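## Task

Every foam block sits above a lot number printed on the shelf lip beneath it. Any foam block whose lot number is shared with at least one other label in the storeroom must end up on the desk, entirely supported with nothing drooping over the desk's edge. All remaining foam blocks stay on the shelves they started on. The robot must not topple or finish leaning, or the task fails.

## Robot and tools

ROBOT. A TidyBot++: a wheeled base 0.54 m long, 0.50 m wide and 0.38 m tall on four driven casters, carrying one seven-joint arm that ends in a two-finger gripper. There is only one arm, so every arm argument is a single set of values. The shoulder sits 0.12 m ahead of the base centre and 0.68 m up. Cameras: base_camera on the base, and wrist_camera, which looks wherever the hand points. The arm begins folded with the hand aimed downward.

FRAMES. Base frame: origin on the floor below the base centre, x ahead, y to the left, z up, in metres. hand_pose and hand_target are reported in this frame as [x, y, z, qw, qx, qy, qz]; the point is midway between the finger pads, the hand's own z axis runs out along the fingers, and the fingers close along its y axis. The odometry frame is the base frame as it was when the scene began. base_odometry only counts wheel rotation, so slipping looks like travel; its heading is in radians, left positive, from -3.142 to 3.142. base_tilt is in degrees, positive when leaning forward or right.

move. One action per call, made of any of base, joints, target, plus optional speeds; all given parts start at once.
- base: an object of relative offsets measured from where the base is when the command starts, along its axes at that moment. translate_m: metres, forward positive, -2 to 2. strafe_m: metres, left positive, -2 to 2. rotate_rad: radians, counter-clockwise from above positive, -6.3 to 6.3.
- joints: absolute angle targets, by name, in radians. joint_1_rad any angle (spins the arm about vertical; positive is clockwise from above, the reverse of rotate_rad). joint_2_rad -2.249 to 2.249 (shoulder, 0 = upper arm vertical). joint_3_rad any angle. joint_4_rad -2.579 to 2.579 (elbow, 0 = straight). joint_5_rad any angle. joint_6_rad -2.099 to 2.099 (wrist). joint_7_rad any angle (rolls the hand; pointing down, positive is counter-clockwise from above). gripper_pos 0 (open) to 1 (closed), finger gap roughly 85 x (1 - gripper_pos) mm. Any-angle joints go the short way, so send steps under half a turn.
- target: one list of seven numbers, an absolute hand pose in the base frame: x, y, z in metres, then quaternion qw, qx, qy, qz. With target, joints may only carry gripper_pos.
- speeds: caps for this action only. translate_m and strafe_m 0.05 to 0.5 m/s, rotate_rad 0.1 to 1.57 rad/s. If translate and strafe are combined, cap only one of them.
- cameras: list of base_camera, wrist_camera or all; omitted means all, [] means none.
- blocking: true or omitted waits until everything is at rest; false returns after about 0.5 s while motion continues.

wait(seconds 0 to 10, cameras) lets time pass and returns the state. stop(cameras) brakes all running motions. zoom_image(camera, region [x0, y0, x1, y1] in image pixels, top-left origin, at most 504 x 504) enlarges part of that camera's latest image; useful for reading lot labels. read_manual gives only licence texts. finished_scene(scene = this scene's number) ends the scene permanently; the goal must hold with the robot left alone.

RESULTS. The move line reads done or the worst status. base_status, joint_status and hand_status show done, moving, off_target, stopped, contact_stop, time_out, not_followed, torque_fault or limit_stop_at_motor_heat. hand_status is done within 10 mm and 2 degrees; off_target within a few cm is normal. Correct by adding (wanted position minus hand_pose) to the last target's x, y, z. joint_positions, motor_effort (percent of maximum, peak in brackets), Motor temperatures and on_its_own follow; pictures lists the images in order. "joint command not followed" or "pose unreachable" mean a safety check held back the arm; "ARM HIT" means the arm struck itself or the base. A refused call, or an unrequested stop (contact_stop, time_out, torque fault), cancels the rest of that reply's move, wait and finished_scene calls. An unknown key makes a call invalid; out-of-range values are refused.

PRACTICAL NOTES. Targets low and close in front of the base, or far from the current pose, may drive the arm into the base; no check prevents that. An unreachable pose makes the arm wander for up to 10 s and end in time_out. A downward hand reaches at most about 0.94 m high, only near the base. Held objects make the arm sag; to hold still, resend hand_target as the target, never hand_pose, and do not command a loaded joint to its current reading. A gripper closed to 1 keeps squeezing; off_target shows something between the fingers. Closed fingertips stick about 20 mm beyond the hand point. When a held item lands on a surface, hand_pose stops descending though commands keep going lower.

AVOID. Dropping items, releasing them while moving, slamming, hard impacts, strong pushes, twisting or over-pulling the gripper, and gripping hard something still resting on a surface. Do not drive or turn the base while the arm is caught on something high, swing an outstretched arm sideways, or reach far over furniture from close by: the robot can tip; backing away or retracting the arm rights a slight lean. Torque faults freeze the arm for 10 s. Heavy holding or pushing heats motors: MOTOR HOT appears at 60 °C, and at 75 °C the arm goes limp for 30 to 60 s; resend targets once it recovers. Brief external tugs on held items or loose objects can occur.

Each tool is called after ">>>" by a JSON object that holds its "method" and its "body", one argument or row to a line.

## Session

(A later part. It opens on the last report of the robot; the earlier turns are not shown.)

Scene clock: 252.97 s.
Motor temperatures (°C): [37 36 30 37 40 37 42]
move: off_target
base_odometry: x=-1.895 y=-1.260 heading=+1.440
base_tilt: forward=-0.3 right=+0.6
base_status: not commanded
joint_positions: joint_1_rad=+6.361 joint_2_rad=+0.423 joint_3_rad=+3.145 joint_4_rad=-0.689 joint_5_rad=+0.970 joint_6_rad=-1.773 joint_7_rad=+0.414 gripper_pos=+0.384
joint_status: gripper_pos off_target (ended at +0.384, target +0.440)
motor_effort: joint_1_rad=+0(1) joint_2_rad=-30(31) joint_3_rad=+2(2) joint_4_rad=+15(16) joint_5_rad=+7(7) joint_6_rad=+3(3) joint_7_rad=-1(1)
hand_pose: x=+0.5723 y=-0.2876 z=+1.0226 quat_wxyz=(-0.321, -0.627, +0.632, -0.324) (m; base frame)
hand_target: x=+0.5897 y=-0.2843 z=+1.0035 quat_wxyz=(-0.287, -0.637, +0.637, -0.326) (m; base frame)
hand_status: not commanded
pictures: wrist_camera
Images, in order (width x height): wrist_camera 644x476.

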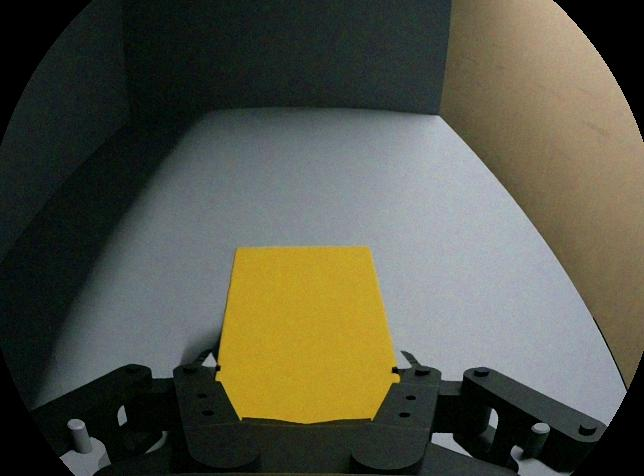

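>>> {"method": "move", "body": {
  "joints": {"joint_4_rad": -0.507, "joint_5_rad": 1.059, "joint_6_rad": -1.888, "joint_7_rad": 0.565},
  "blocking": false,
  "cameras": []
}}

>>> {"method": "move", "body": {
  "joints": {"joint_2_rad": 0.488},
  "cameras": ["wrist_camera"]
}}

Scene clock: 255.20 s.
Motor temperatures (°C): [37 36 30 37 40 37 42]
move: moving
base_odometry: x=-1.895 y=-1.260 heading=+1.440
base_tilt: forward=-0.3 right=+0.6
base_status: not commanded
joint_positions: joint_1_rad=+6.361 joint_2_rad=+0.423 joint_3_rad=+3.145 joint_4_rad=-0.611 joint_5_rad=+0.976 joint_6_rad=-1.794 joint_7_rad=+0.457 gripper_pos=+0.384
joint_status: joint_4_rad moving; joint_5_rad moving; joint_6_rad moving; joint_7_rad moving
motor_effort: joint_1_rad=+0(1) joint_2_rad=-31(32) joint_3_rad=+2(2) joint_4_rad=+16(17) joint_5_rad=+7(9) joint_6_rad=+4(4) joint_7_rad=+0(1)
hand_pose: x=+0.5680 y=-0.2871 z=+1.0449 quat_wxyz=(-0.311, -0.623, +0.634, -0.335) (m; base frame)
hand_target: x=+0.5526 y=-0.2935 z=+1.0533 quat_wxyz=(-0.323, -0.618, +0.638, -0.327) (m; base frame)
hand_status: not commanded
pictures: none
No camera images: "cameras" was empty.

Scene clock: 256.20 s.
Motor temperatures (°C): [37 36 30 37 40 37 42]
move: done
base_odometry: x=-1.895 y=-1.260 heading=+1.440
base_tilt: forward=-0.3 right=+0.6
base_status: not commanded
joint_positions: joint_1_rad=+6.361 joint_2_rad=+0.469 joint_3_rad=+3.145 joint_4_rad=-0.519 joint_5_rad=+1.008 joint_6_rad=-1.843 joint_7_rad=+0.522 gripper_pos=+0.384
joint_status: all done
motor_effort: joint_1_rad=+0(1) joint_2_rad=-30(32) joint_3_rad=+2(2) joint_4_rad=+15(16) joint_5_rad=+7(8) joint_6_rad=+4(5) joint_7_rad=+0(1)
hand_pose: x=+0.5681 y=-0.2892 z=+1.0507 quat_wxyz=(-0.327, -0.623, +0.632, -0.325) (m; base frame)
hand_target: x=+0.5517 y=-0.2982 z=+1.0500 quat_wxyz=(-0.360, -0.616, +0.633, -0.301) (m; base frame)
hand_status: not commanded
pictures: wrist_camera
Images, in order (width x height): wrist_camera 644x476.

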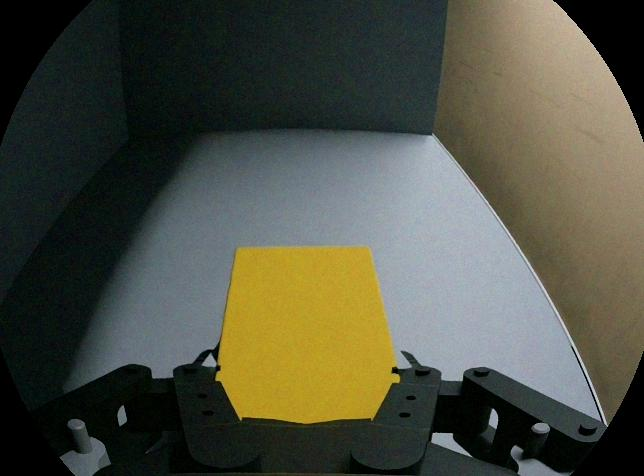

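>>> {"method": "move", "body": {
  "joints": {"gripper_pos": 0.6},
  "blocking": false,
  "cameras": []
}}

>>> {"method": "move", "body": {
  "joints": {"joint_2_rad": -0.53, "joint_4_rad": -1.535},
  "base": {"translate_m": -0.14, "strafe_m": -0.9},
  "blocking": false,
  "cameras": []
}}

>>> {"method": "wait", "body": {
  "seconds": 0.4,
  "cameras": ["base_camera", "wrist_camera"]
}}

Scene clock: 260.97 s.
Motor temperatures (°C): [37 36 30 37 40 37 42]
move: moving
base_odometry: x=-1.895 y=-1.260 heading=+1.440
base_tilt: forward=-0.3 right=+0.6
base_status: not commanded
joint_positions: joint_1_rad=+6.361 joint_2_rad=+0.469 joint_3_rad=+3.145 joint_4_rad=-0.519 joint_5_rad=+1.008 joint_6_rad=-1.843 joint_7_rad=+0.522 gripper_pos=+0.384
joint_status: gripper_pos moving
motor_effort: joint_1_rad=-1(1) joint_2_rad=-31(31) joint_3_rad=+2(2) joint_4_rad=+14(15) joint_5_rad=+7(7) joint_6_rad=+4(4) joint_7_rad=+0(0)
hand_pose: x=+0.5681 y=-0.2892 z=+1.0507 quat_wxyz=(-0.327, -0.623, +0.632, -0.325) (m; base frame)
hand_target: x=+0.5517 y=-0.2982 z=+1.0500 quat_wxyz=(-0.360, -0.616, +0.633, -0.301) (m; base frame)
hand_status: not commanded
pictures: none
No camera images: "cameras" was empty.

Scene clock: 261.47 s.
Motor temperatures (°C): [37 36 30 37 40 37 42]
move: moving
base_odometry: x=-1.830 y=-1.278 heading=+1.441
base_tilt: forward=-0.3 right=+0.6
base_status: translate_m moving; strafe_m moving
joint_positions: joint_1_rad=+6.361 joint_2_rad=+0.389 joint_3_rad=+3.145 joint_4_rad=-0.610 joint_5_rad=+1.008 joint_6_rad=-1.843 joint_7_rad=+0.522 gripper_pos=+0.384
joint_status: joint_2_rad moving; joint_4_rad moving; gripper_pos off_target (ended at +0.384, target +0.600)
motor_effort: joint_1_rad=+1(4) joint_2_rad=-31(34) joint_3_rad=+2(4) joint_4_rad=+16(16) joint_5_rad=+8(8) joint_6_rad=+4(4) joint_7_rad=+0(0)
hand_pose: x=+0.5373 y=-0.2869 z=+1.0616 quat_wxyz=(-0.330, -0.625, +0.630, -0.321) (m; base frame)
hand_target: x=+0.5013 y=-0.2935 z=+1.0724 quat_wxyz=(-0.360, -0.616, +0.633, -0.300) (m; base frame)
hand_status: not commanded
pictures: none
No camera images: "cameras" was empty.

Scene clock: 261.87 s.
Motor temperatures (°C): [37 36 30 37 40 37 42]
earlier move: moving
base_odometry: x=-1.688 y=-1.320 heading=+1.440
base_tilt: forward=-0.3 right=+0.6
base_status: translate_m moving; strafe_m moving
joint_positions: joint_1_rad=+6.361 joint_2_rad=+0.112 joint_3_rad=+3.145 joint_4_rad=-0.880 joint_5_rad=+1.008 joint_6_rad=-1.843 joint_7_rad=+0.522 gripper_pos=+0.384
joint_status: joint_2_rad moving; joint_4_rad moving; gripper_pos off_target (ended at +0.384, target +0.600)
motor_effort: joint_1_rad=+1(4) joint_2_rad=-21(34) joint_3_rad=+1(4) joint_4_rad=+15(16) joint_5_rad=+7(8) joint_6_rad=+3(4) joint_7_rad=+0(0)
hand_pose: x=+0.4252 y=-0.2781 z=+1.0922 quat_wxyz=(-0.328, -0.624, +0.632, -0.323) (m; base frame)
hand_target: x=+0.3855 y=-0.2827 z=+1.0970 quat_wxyz=(-0.361, -0.617, +0.632, -0.299) (m; base frame)
hand_status: not commanded
wait: 0.40 s; no rest
pictures: base_camera, wrist_camera
Images, in order (width x height): base_camera 644x364, wrist_camera 644x476.

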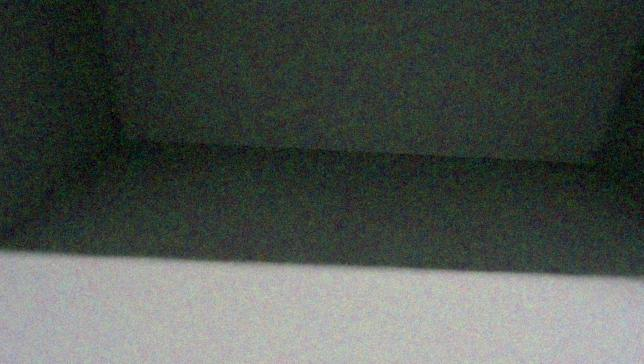

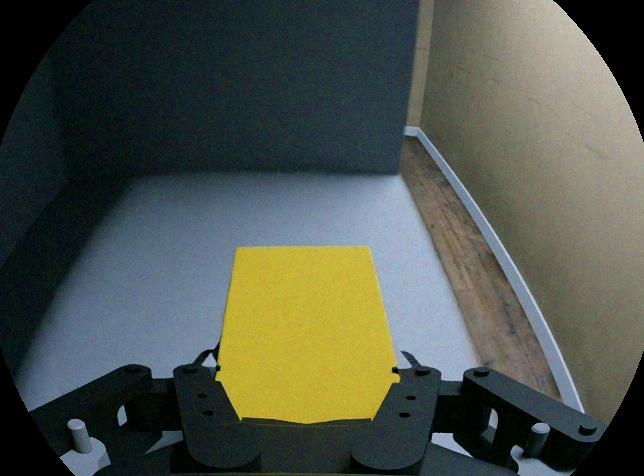

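>>> {"method": "wait", "body": {
  "seconds": 0.2,
  "cameras": ["wrist_camera"]
}}

Scene clock: 262.27 s.
Motor temperatures (°C): [37 36 30 37 40 37 42]
earlier move: moving
base_odometry: x=-1.489 y=-1.378 heading=+1.441
base_tilt: forward=-0.4 right=+0.6
base_status: translate_m moving; strafe_m moving
joint_positions: joint_1_rad=+6.363 joint_2_rad=-0.263 joint_3_rad=+3.145 joint_4_rad=-1.235 joint_5_rad=+1.008 joint_6_rad=-1.845 joint_7_rad=+0.522 gripper_pos=+0.384
joint_status: joint_2_rad moving; joint_4_rad moving; gripper_pos off_target (ended at +0.384, target +0.600)
motor_effort: joint_1_rad=-1(4) joint_2_rad=-2(34) joint_3_rad=-1(4) joint_4_rad=+14(16) joint_5_rad=+7(8) joint_6_rad=+4(5) joint_7_rad=+0(0)
hand_pose: x=+0.2683 y=-0.2660 z=+1.0856 quat_wxyz=(-0.322, -0.620, +0.636, -0.329) (m; base frame)
hand_target: x=+0.2397 y=-0.2691 z=+1.0808 quat_wxyz=(-0.362, -0.617, +0.632, -0.298) (m; base frame)
hand_status: not commanded
wait: 0.20 s; no rest
pictures: wrist_camera
Images, in order (width x height): wrist_camera 644x476.

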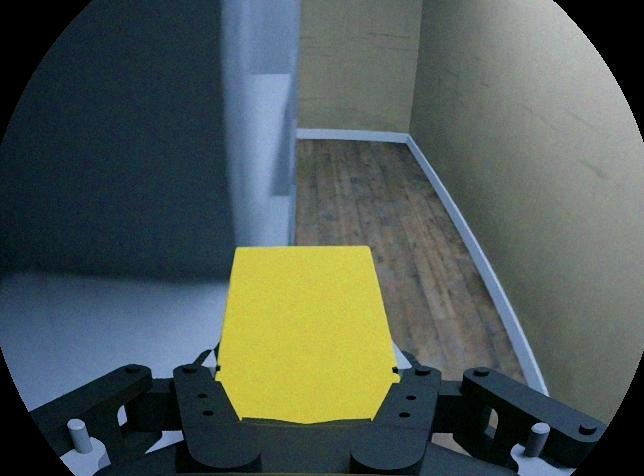

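>>> {"method": "move", "body": {
  "base": {"translate_m": -0.06, "strafe_m": -2.0},
  "blocking": false,
  "cameras": ["wrist_camera"]
}}

Scene clock: 263.10 s.
Motor temperatures (°C): [37 36 30 37 40 37 42]
earlier move: replaced
move: moving
base_odometry: x=-1.073 y=-1.482 heading=+1.441
base_tilt: forward=-0.3 right=+0.6
base_status: translate_m replaced; strafe_m replaced; translate_m moving; strafe_m moving
joint_positions: joint_1_rad=+6.363 joint_2_rad=-0.522 joint_3_rad=+3.145 joint_4_rad=-1.505 joint_5_rad=+1.008 joint_6_rad=-1.845 joint_7_rad=+0.522 gripper_pos=+0.384
joint_status: joint_2_rad moving; joint_4_rad moving
motor_effort: joint_1_rad=-1(1) joint_2_rad=+3(7) joint_3_rad=-2(3) joint_4_rad=+15(15) joint_5_rad=+7(7) joint_6_rad=+4(5) joint_7_rad=+0(0)
hand_pose: x=+0.1685 y=-0.2579 z=+1.0406 quat_wxyz=(-0.325, -0.622, +0.634, -0.325) (m; base frame)
hand_target: x=+0.1435 y=-0.2601 z=+1.0388 quat_wxyz=(-0.363, -0.618, +0.631, -0.297) (m; base frame)
hand_status: not commanded
pictures: wrist_camera
Images, in order (width x height): wrist_camera 644x476.

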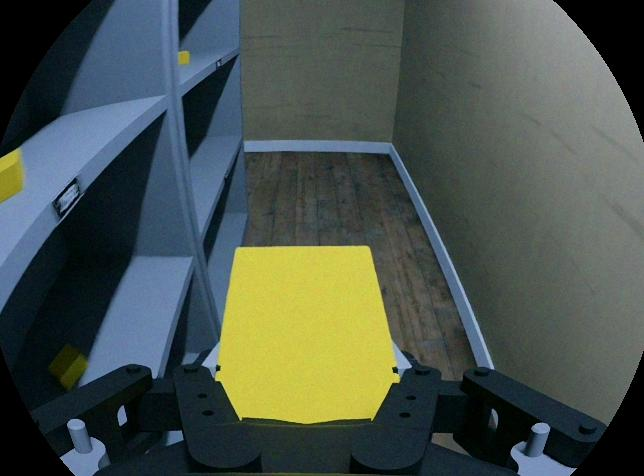

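>>> {"method": "wait", "body": {
  "seconds": 2.0,
  "cameras": ["wrist_camera", "base_camera"]
}}

Scene clock: 265.30 s.
Motor temperatures (°C): [37 36 30 37 40 37 42]
earlier move: moving
base_odometry: x=+0.027 y=-1.658 heading=+1.441
base_tilt: forward=-0.4 right=+0.6
base_status: translate_m moving; strafe_m moving
joint_positions: joint_1_rad=+6.363 joint_2_rad=-0.522 joint_3_rad=+3.145 joint_4_rad=-1.506 joint_5_rad=+1.008 joint_6_rad=-1.845 joint_7_rad=+0.522 gripper_pos=+0.384
joint_status: all done
motor_effort: joint_1_rad=+0(1) joint_2_rad=+4(7) joint_3_rad=-2(3) joint_4_rad=+15(16) joint_5_rad=+7(7) joint_6_rad=+4(5) joint_7_rad=+0(1)
hand_pose: x=+0.1685 y=-0.2579 z=+1.0402 quat_wxyz=(-0.325, -0.622, +0.634, -0.324) (m; base frame)
hand_target: x=+0.1435 y=-0.2601 z=+1.0388 quat_wxyz=(-0.363, -0.618, +0.631, -0.297) (m; base frame)
hand_status: not commanded
wait: 2.00 s; no rest
pictures: base_camera, wrist_camera
Images, in order (width x height): base_camera 644x364, wrist_camera 644x476.

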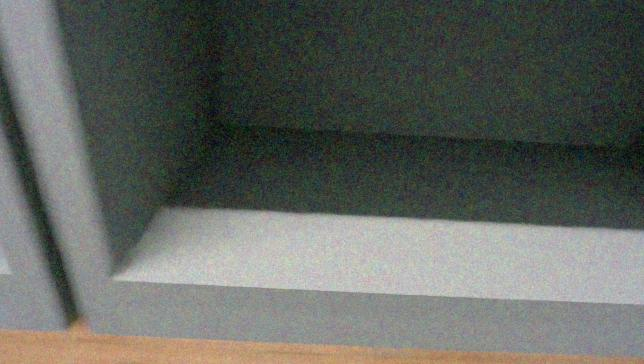

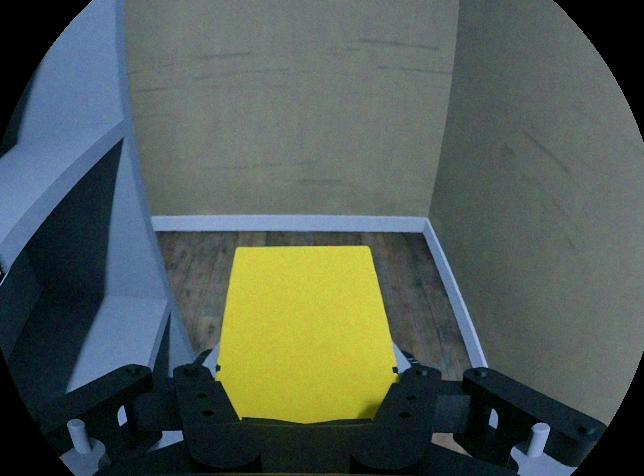

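>>> {"method": "move", "body": {
  "base": {"translate_m": 0.03, "strafe_m": -1.06},
  "blocking": false,
  "cameras": ["wrist_camera"]
}}

Scene clock: 266.57 s.
Motor temperatures (°C): [37 36 30 37 40 37 42]
earlier move: replaced
move: moving
base_odometry: x=+0.659 y=-1.748 heading=+1.440
base_tilt: forward=-0.4 right=+0.6
base_status: strafe_m replaced; translate_m moving; strafe_m moving
joint_positions: joint_1_rad=+6.363 joint_2_rad=-0.522 joint_3_rad=+3.145 joint_4_rad=-1.507 joint_5_rad=+1.008 joint_6_rad=-1.845 joint_7_rad=+0.522 gripper_pos=+0.384
joint_status: not commanded
motor_effort: joint_1_rad=-1(1) joint_2_rad=+3(6) joint_3_rad=-2(3) joint_4_rad=+15(15) joint_5_rad=+7(7) joint_6_rad=+4(4) joint_7_rad=+0(0)
hand_pose: x=+0.1685 y=-0.2579 z=+1.0401 quat_wxyz=(-0.325, -0.623, +0.634, -0.324) (m; base frame)
hand_target: x=+0.1435 y=-0.2601 z=+1.0388 quat_wxyz=(-0.363, -0.618, +0.631, -0.297) (m; base frame)
hand_status: not commanded
pictures: wrist_camera
Images, in order (width x height): wrist_camera 644x476.

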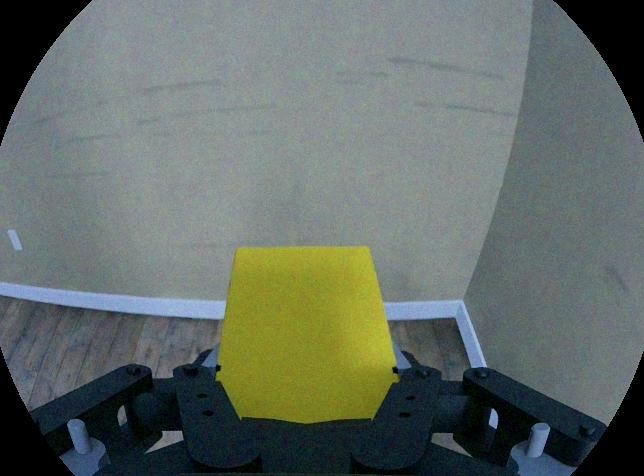

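>>> {"method": "move", "body": {
  "base": {"translate_m": 0.21, "strafe_m": -0.36},
  "blocking": false,
  "cameras": ["wrist_camera", "base_camera"]
}}

Scene clock: 267.57 s.
Motor temperatures (°C): [37 36 30 37 40 37 42]
earlier move: replaced
move: moving
base_odometry: x=+1.146 y=-1.772 heading=+1.439
base_tilt: forward=-0.4 right=+0.6
base_status: translate_m replaced; strafe_m replaced; translate_m moving; strafe_m moving
joint_positions: joint_1_rad=+6.363 joint_2_rad=-0.522 joint_3_rad=+3.145 joint_4_rad=-1.507 joint_5_rad=+1.008 joint_6_rad=-1.845 joint_7_rad=+0.522 gripper_pos=+0.384
joint_status: not commanded
motor_effort: joint_1_rad=+0(1) joint_2_rad=+4(6) joint_3_rad=-2(3) joint_4_rad=+14(15) joint_5_rad=+7(7) joint_6_rad=+4(4) joint_7_rad=+0(0)
hand_pose: x=+0.1683 y=-0.2578 z=+1.0401 quat_wxyz=(-0.325, -0.623, +0.634, -0.324) (m; base frame)
hand_target: x=+0.1435 y=-0.2601 z=+1.0388 quat_wxyz=(-0.363, -0.618, +0.631, -0.297) (m; base frame)
hand_status: not commanded
pictures: base_camera, wrist_camera
Images, in order (width x height): base_camera 644x364, wrist_camera 644x476.

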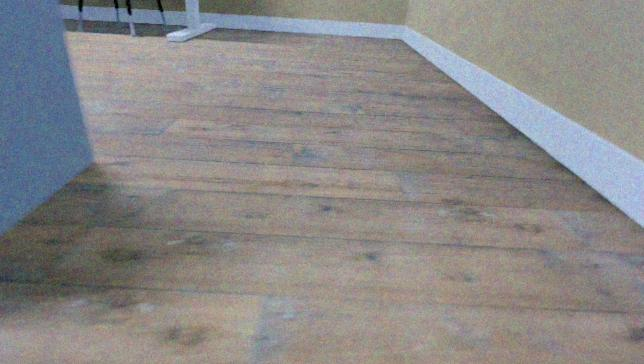

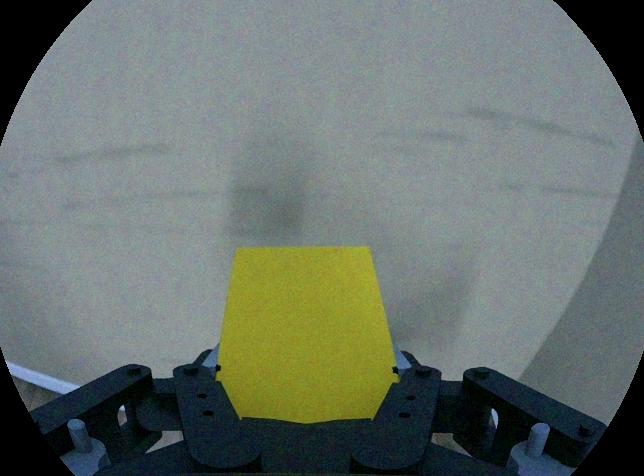

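>>> {"method": "move", "body": {
  "base": {"translate_m": 1.15, "strafe_m": -0.02},
  "joints": {"joint_1_rad": -0.015, "joint_2_rad": -0.554, "joint_4_rad": -1.841, "joint_5_rad": -0.066, "joint_6_rad": -0.882, "joint_7_rad": 1.616},
  "blocking": false,
  "cameras": ["base_camera"]
}}

Scene clock: 269.80 s.
Motor temperatures (°C): [37 36 30 37 40 37 42]
move: moving
base_odometry: x=+1.303 y=-1.547 heading=+1.440
base_tilt: forward=-0.4 right=+0.6
base_status: translate_m moving; strafe_m moving
joint_positions: joint_1_rad=+6.352 joint_2_rad=-0.541 joint_3_rad=+3.145 joint_4_rad=-1.611 joint_5_rad=+0.721 joint_6_rad=-1.584 joint_7_rad=+0.877 gripper_pos=+0.384
joint_status: joint_1_rad moving; joint_2_rad moving; joint_4_rad moving; joint_5_rad moving; joint_6_rad moving; joint_7_rad moving
motor_effort: joint_1_rad=-1(2) joint_2_rad=+4(8) joint_3_rad=-1(3) joint_4_rad=+17(17) joint_5_rad=+7(8) joint_6_rad=+4(6) joint_7_rad=+0(1)
hand_pose: x=+0.2717 y=-0.2162 z=+0.9861 quat_wxyz=(-0.255, -0.809, +0.423, -0.320) (m; base frame)
hand_target: x=+0.3045 y=-0.1919 z=+0.9660 quat_wxyz=(-0.225, -0.849, +0.354, -0.320) (m; base frame)
hand_status: not commanded
pictures: base_camera
Images, in order (width x height): base_camera 644x364.

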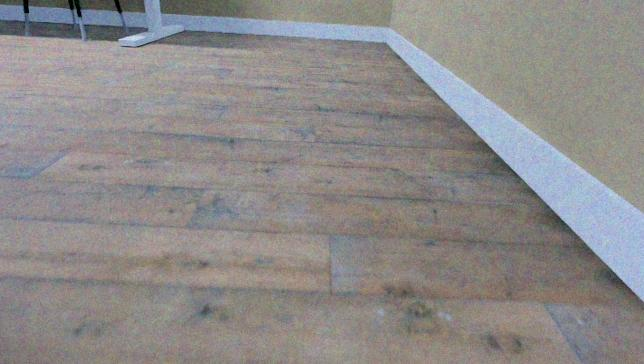

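>>> {"method": "move", "body": {
  "base": {"translate_m": 0.92, "strafe_m": 0.17},
  "blocking": false,
  "cameras": ["base_camera"]
}}

>>> {"method": "wait", "body": {
  "seconds": 0.7,
  "cameras": ["base_camera", "wrist_camera"]
}}

Scene clock: 270.80 s.
Motor temperatures (°C): [37 36 30 37 40 37 42]
earlier move: replaced
move: moving
base_odometry: x=+1.360 y=-1.107 heading=+1.440
base_tilt: forward=-0.3 right=+0.6
base_status: translate_m replaced; strafe_m replaced; translate_m moving; strafe_m moving
joint_positions: joint_1_rad=+6.284 joint_2_rad=-0.542 joint_3_rad=+3.145 joint_4_rad=-1.812 joint_5_rad=+0.020 joint_6_rad=-0.952 joint_7_rad=+1.558 gripper_pos=+0.384
joint_status: joint_1_rad moving; joint_2_rad moving; joint_4_rad moving; joint_5_rad moving; joint_6_rad moving; joint_7_rad moving
motor_effort: joint_1_rad=+0(1) joint_2_rad=-1(7) joint_3_rad=+1(2) joint_4_rad=+21(22) joint_5_rad=+0(2) joint_6_rad=+8(8) joint_7_rad=-1(1)
hand_pose: x=+0.4497 y=-0.0053 z=+0.9465 quat_wxyz=(-0.007, -0.896, +0.006, -0.444) (m; base frame)
hand_target: x=+0.4562 y=+0.0223 z=+0.9529 quat_wxyz=(+0.025, -0.883, -0.020, -0.468) (m; base frame)
hand_status: not commanded
pictures: base_camera
Images, in order (width x height): base_camera 644x364.

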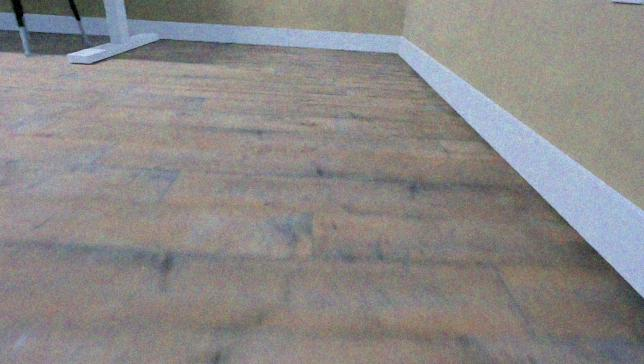

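Scene clock: 271.50 s.
Motor temperatures (°C): [37 36 30 37 40 37 42]
earlier move: moving
base_odometry: x=+1.368 y=-0.757 heading=+1.440
base_tilt: forward=-0.3 right=+0.6
base_status: translate_m moving; strafe_m moving
joint_positions: joint_1_rad=+6.284 joint_2_rad=-0.542 joint_3_rad=+3.145 joint_4_rad=-1.813 joint_5_rad=+0.005 joint_6_rad=-0.940 joint_7_rad=+1.572 gripper_pos=+0.384
joint_status: all done
motor_effort: joint_1_rad=-1(1) joint_2_rad=-1(7) joint_3_rad=+1(2) joint_4_rad=+21(22) joint_5_rad=+1(2) joint_6_rad=+7(8) joint_7_rad=+0(1)
hand_pose: x=+0.4521 y=-0.0014 z=+0.9496 quat_wxyz=(-0.003, -0.893, +0.001, -0.449) (m; base frame)
hand_target: x=+0.4562 y=+0.0223 z=+0.9529 quat_wxyz=(+0.025, -0.883, -0.020, -0.468) (m; base frame)
hand_status: not commanded
wait: 0.70 s; no rest
pictures: base_camera, wrist_camera
Images, in order (width x height): base_camera 644x364, wrist_camera 644x476.

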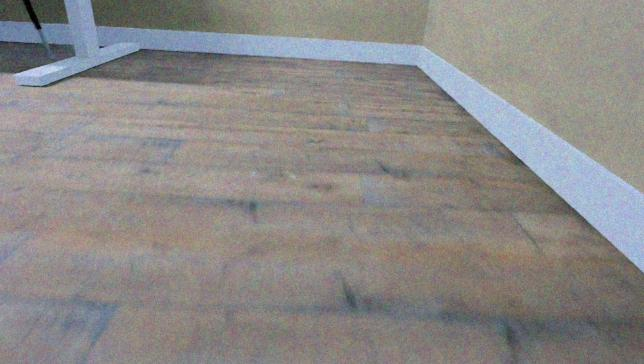

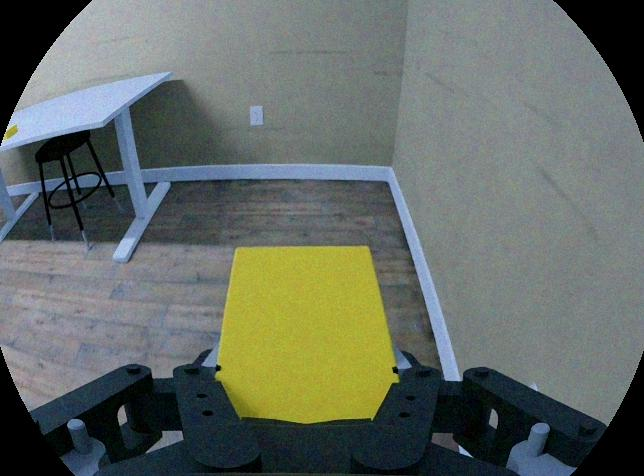

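>>> {"method": "move", "body": {
  "base": {"translate_m": 0.25, "strafe_m": 0.85},
  "blocking": false,
  "cameras": ["wrist_camera"]
}}

>>> {"method": "wait", "body": {
  "seconds": 1.2,
  "cameras": ["base_camera", "wrist_camera"]
}}

Scene clock: 274.70 s.
Motor temperatures (°C): [37 36 30 37 40 37 42]
earlier move: replaced
move: moving
base_odometry: x=+1.218 y=-0.395 heading=+1.440
base_tilt: forward=-0.3 right=+0.6
base_status: strafe_m replaced; translate_m moving; strafe_m moving
joint_positions: joint_1_rad=+6.284 joint_2_rad=-0.544 joint_3_rad=+3.145 joint_4_rad=-1.813 joint_5_rad=+0.003 joint_6_rad=-0.936 joint_7_rad=+1.573 gripper_pos=+0.384
joint_status: not commanded
motor_effort: joint_1_rad=+0(1) joint_2_rad=+0(2) joint_3_rad=+0(1) joint_4_rad=+21(21) joint_5_rad=+0(1) joint_6_rad=+8(8) joint_7_rad=+0(0)
hand_pose: x=+0.4522 y=-0.0007 z=+0.9511 quat_wxyz=(-0.002, -0.892, +0.001, -0.452) (m; base frame)
hand_target: x=+0.4562 y=+0.0223 z=+0.9529 quat_wxyz=(+0.025, -0.883, -0.020, -0.468) (m; base frame)
hand_status: not commanded
pictures: wrist_camera
Images, in order (width x height): wrist_camera 644x476.

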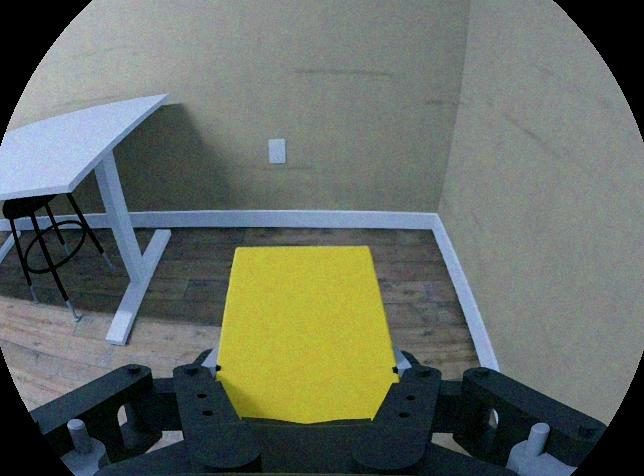

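Scene clock: 275.90 s.
Motor temperatures (°C): [37 36 30 37 40 37 42]
earlier move: moving
base_odometry: x=+0.669 y=-0.156 heading=+1.441
base_tilt: forward=-0.3 right=+0.6
base_status: translate_m moving; strafe_m moving
joint_positions: joint_1_rad=+6.284 joint_2_rad=-0.544 joint_3_rad=+3.145 joint_4_rad=-1.813 joint_5_rad=+0.000 joint_6_rad=-0.936 joint_7_rad=+1.573 gripper_pos=+0.384
joint_status: not commanded
motor_effort: joint_1_rad=+0(1) joint_2_rad=-3(3) joint_3_rad=+2(2) joint_4_rad=+21(22) joint_5_rad=+1(1) joint_6_rad=+7(8) joint_7_rad=+0(1)
hand_pose: x=+0.4522 y=+0.0000 z=+0.9512 quat_wxyz=(+0.000, -0.892, +0.001, -0.452) (m; base frame)
hand_target: x=+0.4562 y=+0.0223 z=+0.9529 quat_wxyz=(+0.025, -0.883, -0.020, -0.468) (m; base frame)
hand_status: not commanded
wait: 1.20 s; no rest
pictures: base_camera, wrist_camera
Images, in order (width x height): base_camera 644x364, wrist_camera 644x476.

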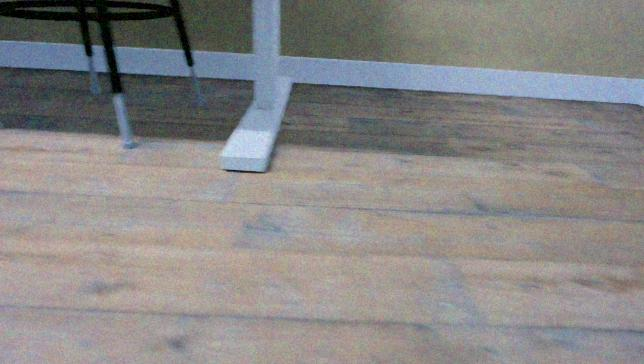

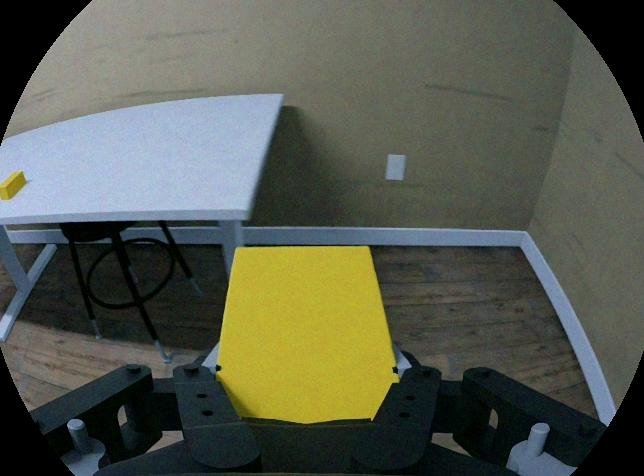

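>>> {"method": "move", "body": {
  "cameras": ["wrist_camera"]
}}

Scene clock: 277.10 s.
Motor temperatures (°C): [37 36 30 37 40 37 42]
earlier move: moving
base_odometry: x=+0.485 y=-0.064 heading=+1.440
base_tilt: forward=-0.4 right=+0.6
base_status: translate_m moving; strafe_m moving
joint_positions: joint_1_rad=+6.284 joint_2_rad=-0.544 joint_3_rad=+3.144 joint_4_rad=-1.813 joint_5_rad=-0.001 joint_6_rad=-0.936 joint_7_rad=+1.573 gripper_pos=+0.384
joint_status: not commanded
motor_effort: joint_1_rad=+0(1) joint_2_rad=-1(3) joint_3_rad=+1(2) joint_4_rad=+22(22) joint_5_rad=+1(1) joint_6_rad=+8(8) joint_7_rad=+0(1)
hand_pose: x=+0.4522 y=+0.0003 z=+0.9512 quat_wxyz=(+0.000, -0.892, +0.001, -0.452) (m; base frame)
hand_target: x=+0.4562 y=+0.0223 z=+0.9529 quat_wxyz=(+0.025, -0.883, -0.020, -0.468) (m; base frame)
hand_status: not commanded
pictures: wrist_camera
Images, in order (width x height): wrist_camera 644x476.

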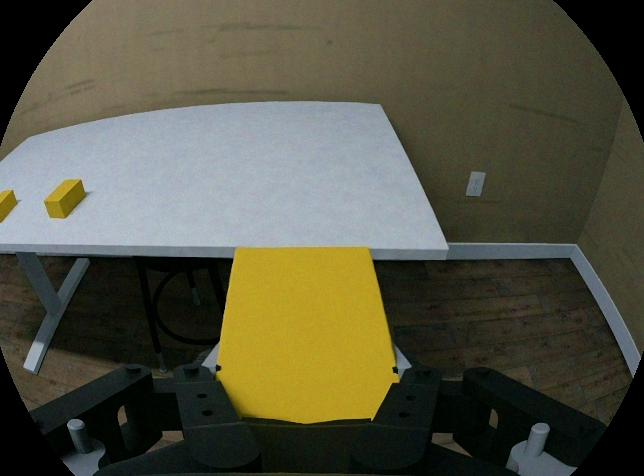

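>>> {"method": "move", "body": {
  "base": {"translate_m": 0.23, "strafe_m": 0.12},
  "joints": {"joint_2_rad": 0.14, "joint_6_rad": -0.204},
  "cameras": ["wrist_camera", "base_camera"]
}}

Scene clock: 280.97 s.
Motor temperatures (°C): [37 36 30 37 40 37 42]
earlier move: done
move: done
base_odometry: x=+0.396 y=+0.180 heading=+1.441
base_tilt: forward=-0.3 right=+0.6
base_status: done
joint_positions: joint_1_rad=+6.283 joint_2_rad=+0.120 joint_3_rad=+3.144 joint_4_rad=-1.815 joint_5_rad=-0.002 joint_6_rad=-0.262 joint_7_rad=+1.573 gripper_pos=+0.384
joint_status: all done
motor_effort: joint_1_rad=+0(1) joint_2_rad=-24(27) joint_3_rad=+0(2) joint_4_rad=+20(22) joint_5_rad=+1(1) joint_6_rad=+7(9) joint_7_rad=+0(1)
hand_pose: x=+0.7155 y=-0.0001 z=+0.8054 quat_wxyz=(-0.001, -0.890, +0.001, -0.455) (m; base frame)
hand_target: x=+0.7203 y=+0.0145 z=+0.7938 quat_wxyz=(+0.014, -0.888, -0.001, -0.460) (m; base frame)
hand_status: not commanded
pictures: base_camera, wrist_camera
Images, in order (width x height): base_camera 644x364, wrist_camera 644x476.

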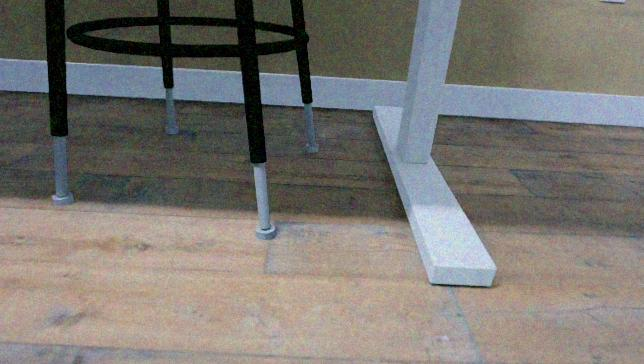

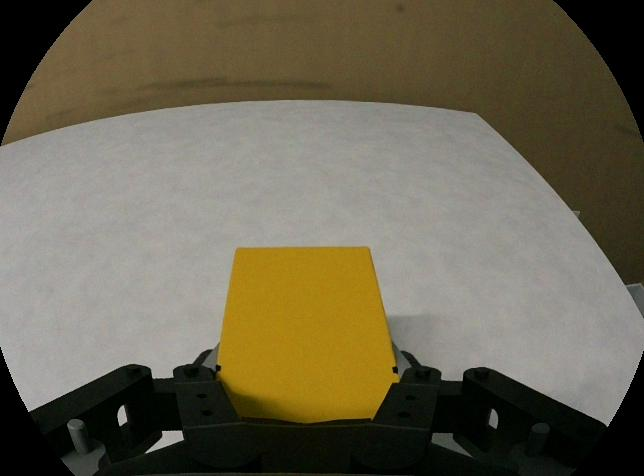

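>>> {"method": "move", "body": {
  "joints": {"joint_2_rad": 0.172, "joint_4_rad": -1.902, "joint_6_rad": -0.112},
  "cameras": ["wrist_camera"]
}}

>>> {"method": "move", "body": {
  "joints": {"joint_2_rad": 0.181, "joint_4_rad": -1.917, "joint_6_rad": -0.088},
  "cameras": ["wrist_camera"]
}}

Scene clock: 283.07 s.
Motor temperatures (°C): [37 36 30 37 40 37 42]
move: done
base_odometry: x=+0.396 y=+0.180 heading=+1.441
base_tilt: forward=-0.3 right=+0.6
base_status: not commanded
joint_positions: joint_1_rad=+6.283 joint_2_rad=+0.152 joint_3_rad=+3.144 joint_4_rad=-1.877 joint_5_rad=-0.002 joint_6_rad=-0.165 joint_7_rad=+1.573 gripper_pos=+0.384
joint_status: all done
motor_effort: joint_1_rad=+0(1) joint_2_rad=-25(27) joint_3_rad=+0(0) joint_4_rad=+19(23) joint_5_rad=+1(1) joint_6_rad=+8(9) joint_7_rad=+0(1)
hand_pose: x=+0.7176 y=-0.0001 z=+0.7770 quat_wxyz=(-0.001, -0.890, +0.001, -0.456) (m; base frame)
hand_target: x=+0.7206 y=+0.0127 z=+0.7652 quat_wxyz=(+0.011, -0.888, +0.001, -0.460) (m; base frame)
hand_status: not commanded
pictures: wrist_camera
Images, in order (width x height): wrist_camera 644x476.

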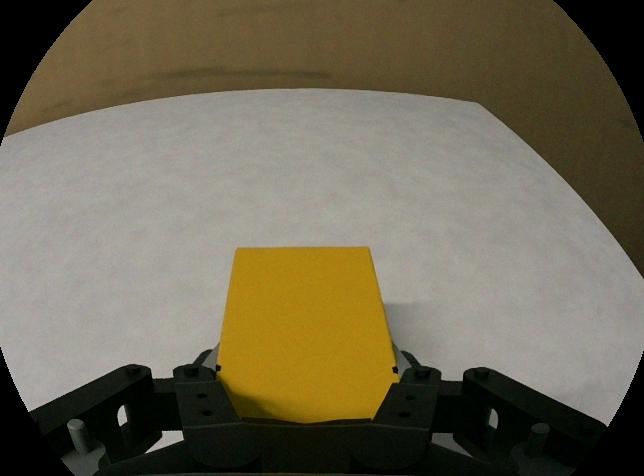

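Scene clock: 283.63 s.
Motor temperatures (°C): [37 36 30 37 40 37 42]
move: done
base_odometry: x=+0.396 y=+0.180 heading=+1.441
base_tilt: forward=-0.3 right=+0.6
base_status: not commanded
joint_positions: joint_1_rad=+6.283 joint_2_rad=+0.156 joint_3_rad=+3.144 joint_4_rad=-1.890 joint_5_rad=-0.002 joint_6_rad=-0.139 joint_7_rad=+1.573 gripper_pos=+0.384
joint_status: all done
motor_effort: joint_1_rad=+0(1) joint_2_rad=-25(25) joint_3_rad=+0(0) joint_4_rad=+20(21) joint_5_rad=+1(1) joint_6_rad=+7(8) joint_7_rad=+0(0)
hand_pose: x=+0.7183 y=-0.0001 z=+0.7739 quat_wxyz=(-0.001, -0.888, +0.001, -0.460) (m; base frame)
hand_target: x=+0.7206 y=+0.0122 z=+0.7580 quat_wxyz=(+0.011, -0.888, +0.001, -0.460) (m; base frame)
hand_status: not commanded
pictures: wrist_camera
Images, in order (width x height): wrist_camera 644x476.

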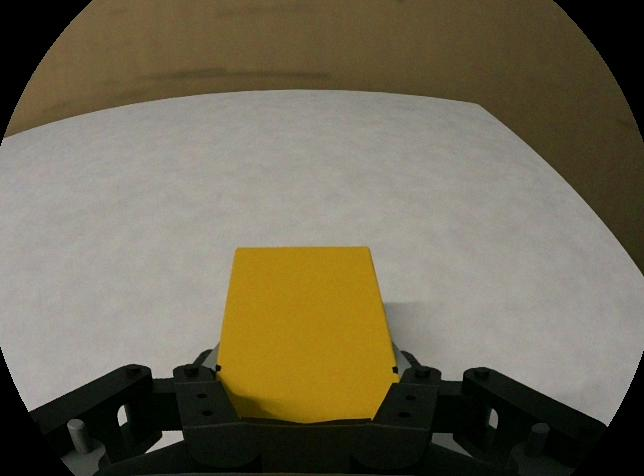

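>>> {"method": "move", "body": {
  "joints": {"joint_2_rad": 0.193, "joint_4_rad": -1.932, "joint_6_rad": -0.068},
  "cameras": []
}}

>>> {"method": "move", "body": {
  "joints": {"joint_2_rad": 0.201, "joint_4_rad": -1.944, "joint_6_rad": -0.052},
  "cameras": ["wrist_camera"]
}}

Scene clock: 284.63 s.
Motor temperatures (°C): [37 36 30 37 40 37 42]
move: done
base_odometry: x=+0.396 y=+0.180 heading=+1.441
base_tilt: forward=-0.3 right=+0.6
base_status: not commanded
joint_positions: joint_1_rad=+6.283 joint_2_rad=+0.168 joint_3_rad=+3.144 joint_4_rad=-1.904 joint_5_rad=-0.002 joint_6_rad=-0.118 joint_7_rad=+1.573 gripper_pos=+0.384
joint_status: all done
motor_effort: joint_1_rad=-1(1) joint_2_rad=-25(26) joint_3_rad=+0(0) joint_4_rad=+20(21) joint_5_rad=+1(1) joint_6_rad=+8(8) joint_7_rad=+0(1)
hand_pose: x=+0.7184 y=-0.0001 z=+0.7644 quat_wxyz=(-0.001, -0.889, +0.001, -0.458) (m; base frame)
hand_target: x=+0.7199 y=+0.0118 z=+0.7480 quat_wxyz=(+0.010, -0.890, +0.001, -0.457) (m; base frame)
hand_status: not commanded
pictures: none
No camera images: "cameras" was empty.

Scene clock: 285.20 s.
Motor temperatures (°C): [37 36 30 37 40 37 42]
move: done
base_odometry: x=+0.396 y=+0.180 heading=+1.441
base_tilt: forward=-0.3 right=+0.6
base_status: not commanded
joint_positions: joint_1_rad=+6.283 joint_2_rad=+0.175 joint_3_rad=+3.144 joint_4_rad=-1.916 joint_5_rad=-0.002 joint_6_rad=-0.103 joint_7_rad=+1.573 gripper_pos=+0.384
joint_status: all done
motor_effort: joint_1_rad=-1(1) joint_2_rad=-25(26) joint_3_rad=+0(0) joint_4_rad=+19(21) joint_5_rad=+1(1) joint_6_rad=+7(8) joint_7_rad=+0(0)
hand_pose: x=+0.7178 y=-0.0002 z=+0.7579 quat_wxyz=(-0.001, -0.890, +0.001, -0.456) (m; base frame)
hand_target: x=+0.7191 y=+0.0114 z=+0.7410 quat_wxyz=(+0.010, -0.890, +0.002, -0.455) (m; base frame)
hand_status: not commanded
pictures: wrist_camera
Images, in order (width x height): wrist_camera 644x476.

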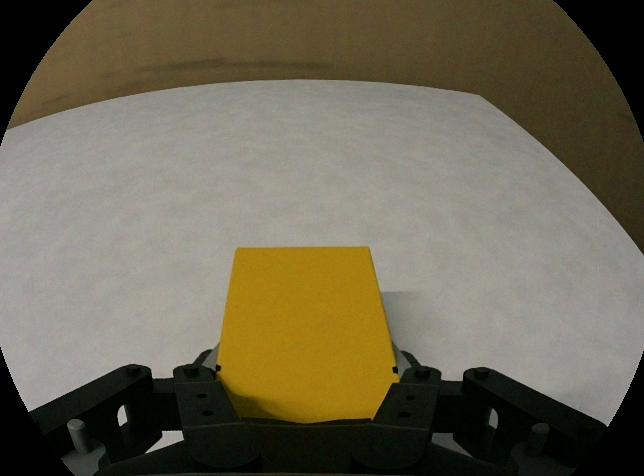

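>>> {"method": "move", "body": {
  "joints": {"joint_2_rad": 0.206, "joint_4_rad": -1.952, "joint_6_rad": -0.040},
  "cameras": []
}}

>>> {"method": "move", "body": {
  "joints": {"joint_2_rad": 0.211, "joint_4_rad": -1.960, "joint_6_rad": -0.028},
  "cameras": ["wrist_camera"]
}}

Scene clock: 285.83 s.
Motor temperatures (°C): [37 36 30 37 40 37 42]
move: done
base_odometry: x=+0.396 y=+0.180 heading=+1.441
base_tilt: forward=-0.3 right=+0.6
base_status: not commanded
joint_positions: joint_1_rad=+6.283 joint_2_rad=+0.179 joint_3_rad=+3.144 joint_4_rad=-1.924 joint_5_rad=-0.002 joint_6_rad=-0.092 joint_7_rad=+1.573 gripper_pos=+0.384
joint_status: all done
motor_effort: joint_1_rad=-1(1) joint_2_rad=-25(26) joint_3_rad=+0(0) joint_4_rad=+19(20) joint_5_rad=+1(1) joint_6_rad=+7(8) joint_7_rad=+0(0)
hand_pose: x=+0.7177 y=-0.0002 z=+0.7545 quat_wxyz=(-0.001, -0.890, +0.001, -0.456) (m; base frame)
hand_target: x=+0.7188 y=+0.0112 z=+0.7369 quat_wxyz=(+0.009, -0.891, +0.002, -0.454) (m; base frame)
hand_status: not commanded
pictures: none
No camera images: "cameras" was empty.

Scene clock: 286.33 s.
Motor temperatures (°C): [37 36 30 37 40 37 42]
move: done
base_odometry: x=+0.396 y=+0.179 heading=+1.441
base_tilt: forward=-0.3 right=+0.6
base_status: not commanded
joint_positions: joint_1_rad=+6.283 joint_2_rad=+0.183 joint_3_rad=+3.144 joint_4_rad=-1.931 joint_5_rad=-0.002 joint_6_rad=-0.079 joint_7_rad=+1.573 gripper_pos=+0.384
joint_status: all done
motor_effort: joint_1_rad=+0(1) joint_2_rad=-24(26) joint_3_rad=+0(0) joint_4_rad=+19(20) joint_5_rad=+1(1) joint_6_rad=+7(8) joint_7_rad=+0(1)
hand_pose: x=+0.7177 y=-0.0002 z=+0.7520 quat_wxyz=(-0.001, -0.889, +0.001, -0.457) (m; base frame)
hand_target: x=+0.7183 y=+0.0109 z=+0.7328 quat_wxyz=(+0.009, -0.891, +0.002, -0.454) (m; base frame)
hand_status: not commanded
pictures: wrist_camera
Images, in order (width x height): wrist_camera 644x476.

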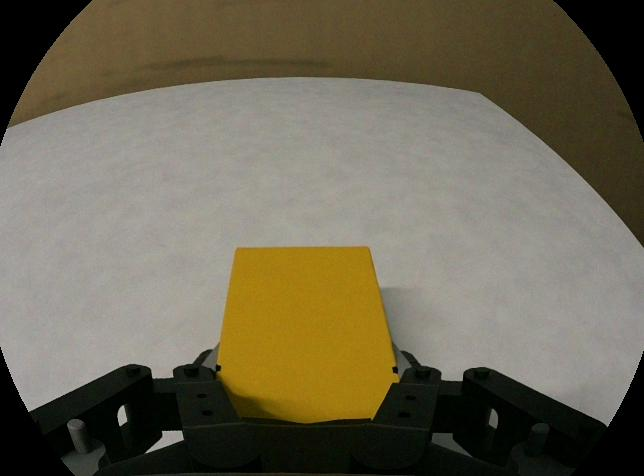

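>>> {"method": "move", "body": {
  "joints": {"joint_2_rad": 0.217, "joint_4_rad": -1.969, "joint_6_rad": -0.014},
  "cameras": ["wrist_camera"]
}}

>>> {"method": "zoom_image", "body": {
  "camera": "wrist_camera",
  "region": [180, 220, 440, 430]
}}

Scene clock: 287.07 s.
Motor temperatures (°C): [37 36 30 37 40 37 42]
move: done
base_odometry: x=+0.396 y=+0.179 heading=+1.441
base_tilt: forward=-0.3 right=+0.6
base_status: not commanded
joint_positions: joint_1_rad=+6.283 joint_2_rad=+0.183 joint_3_rad=+3.144 joint_4_rad=-1.938 joint_5_rad=-0.002 joint_6_rad=-0.064 joint_7_rad=+1.573 gripper_pos=+0.384
joint_status: all done
motor_effort: joint_1_rad=+0(0) joint_2_rad=-21(24) joint_3_rad=+0(1) joint_4_rad=+18(19) joint_5_rad=+1(1) joint_6_rad=+7(8) joint_7_rad=+0(0)
hand_pose: x=+0.7180 y=-0.0001 z=+0.7518 quat_wxyz=(-0.001, -0.888, +0.001, -0.460) (m; base frame)
hand_target: x=+0.7179 y=+0.0106 z=+0.7281 quat_wxyz=(+0.009, -0.891, +0.002, -0.454) (m; base frame)
hand_status: not commanded
pictures: wrist_camera
Images, in order (width x height): wrist_camera 644x476.

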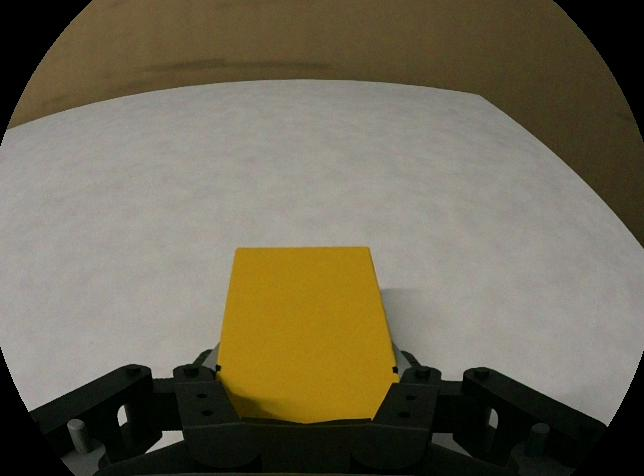

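Scaled by 1.938.

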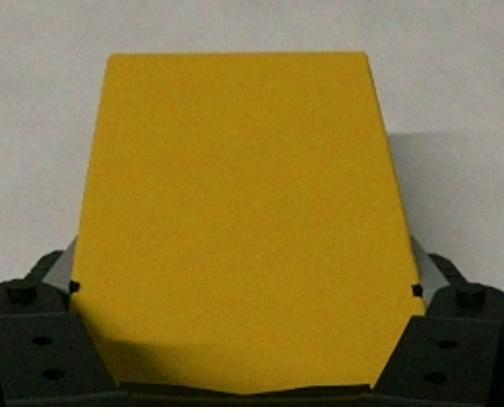

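>>> {"method": "move", "body": {
  "joints": {"joint_2_rad": 0.207, "joint_4_rad": -1.954, "joint_6_rad": -0.034, "gripper_pos": 0.42},
  "cameras": []
}}

>>> {"method": "move", "body": {
  "joints": {"gripper_pos": 0.34},
  "cameras": ["wrist_camera"]
}}

Scene clock: 287.97 s.
Motor temperatures (°C): [37 36 30 37 40 37 42]
move: off_target
base_odometry: x=+0.396 y=+0.179 heading=+1.441
base_tilt: forward=-0.3 right=+0.6
base_status: not commanded
joint_positions: joint_1_rad=+6.283 joint_2_rad=+0.183 joint_3_rad=+3.144 joint_4_rad=-1.938 joint_5_rad=-0.002 joint_6_rad=-0.064 joint_7_rad=+1.573 gripper_pos=+0.384
joint_status: gripper_pos off_target (ended at +0.384, target +0.420); the others done
motor_effort: joint_1_rad=+0(0) joint_2_rad=-22(23) joint_3_rad=+0(0) joint_4_rad=+19(19) joint_5_rad=+1(1) joint_6_rad=+7(8) joint_7_rad=+0(1)
hand_pose: x=+0.7180 y=-0.0001 z=+0.7519 quat_wxyz=(-0.001, -0.888, +0.001, -0.460) (m; base frame)
hand_target: x=+0.7192 y=+0.0110 z=+0.7367 quat_wxyz=(+0.009, -0.890, +0.002, -0.456) (m; base frame)
hand_status: not commanded
pictures: none
No camera images: "cameras" was empty.

Scene clock: 288.47 s.
Motor temperatures (°C): [37 36 30 37 40 37 42]
move: done
base_odometry: x=+0.396 y=+0.179 heading=+1.441
base_tilt: forward=-0.3 right=+0.6
base_status: not commanded
joint_positions: joint_1_rad=+6.283 joint_2_rad=+0.184 joint_3_rad=+3.144 joint_4_rad=-1.938 joint_5_rad=-0.002 joint_6_rad=-0.064 joint_7_rad=+1.574 gripper_pos=+0.339
joint_status: all done
motor_effort: joint_1_rad=+0(1) joint_2_rad=-23(26) joint_3_rad=+1(1) joint_4_rad=+17(19) joint_5_rad=+1(1) joint_6_rad=+6(7) joint_7_rad=+0(1)
hand_pose: x=+0.7181 y=-0.0001 z=+0.7513 quat_wxyz=(-0.001, -0.888, +0.000, -0.460) (m; base frame)
hand_target: x=+0.7192 y=+0.0110 z=+0.7367 quat_wxyz=(+0.009, -0.890, +0.002, -0.456) (m; base frame)
hand_status: not commanded
pictures: wrist_camera
Images, in order (width x height): wrist_camera 644x476.

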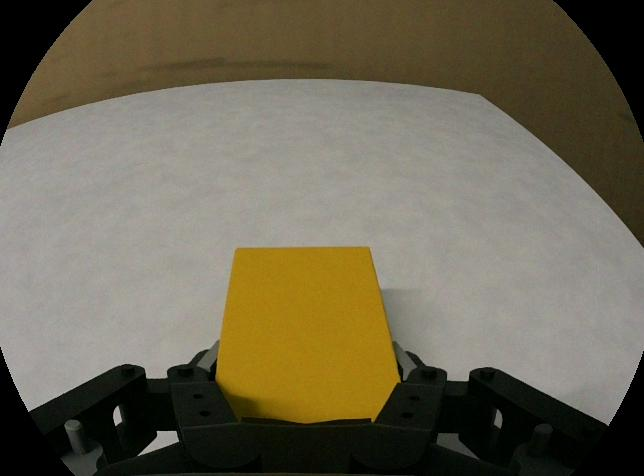

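>>> {"method": "move", "body": {
  "joints": {"gripper_pos": 0.0},
  "cameras": ["wrist_camera"]
}}

Scene clock: 289.57 s.
Motor temperatures (°C): [37 36 30 37 40 37 42]
move: done
base_odometry: x=+0.396 y=+0.179 heading=+1.441
base_tilt: forward=-0.3 right=+0.6
base_status: not commanded
joint_positions: joint_1_rad=+6.283 joint_2_rad=+0.186 joint_3_rad=+3.144 joint_4_rad=-1.938 joint_5_rad=-0.002 joint_6_rad=-0.064 joint_7_rad=+1.574 gripper_pos=+0.000
joint_status: all done
motor_effort: joint_1_rad=-1(1) joint_2_rad=-24(26) joint_3_rad=+0(0) joint_4_rad=+19(19) joint_5_rad=+1(1) joint_6_rad=+7(8) joint_7_rad=+0(1)
hand_pose: x=+0.7182 y=-0.0001 z=+0.7503 quat_wxyz=(-0.001, -0.888, +0.000, -0.459) (m; base frame)
hand_target: x=+0.7192 y=+0.0110 z=+0.7367 quat_wxyz=(+0.009, -0.890, +0.002, -0.456) (m; base frame)
hand_status: not commanded
pictures: wrist_camera
Images, in order (width x height): wrist_camera 644x476.

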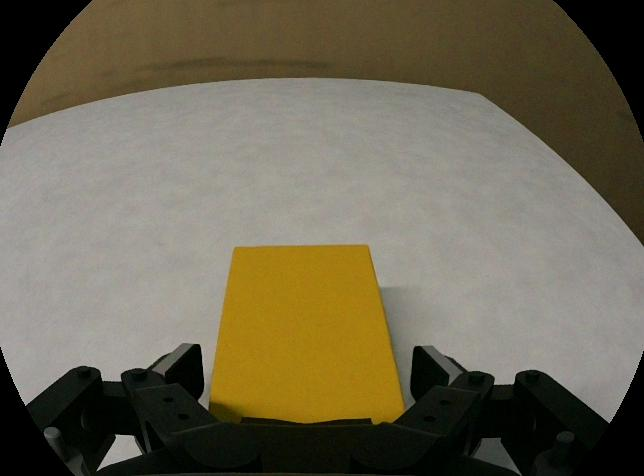

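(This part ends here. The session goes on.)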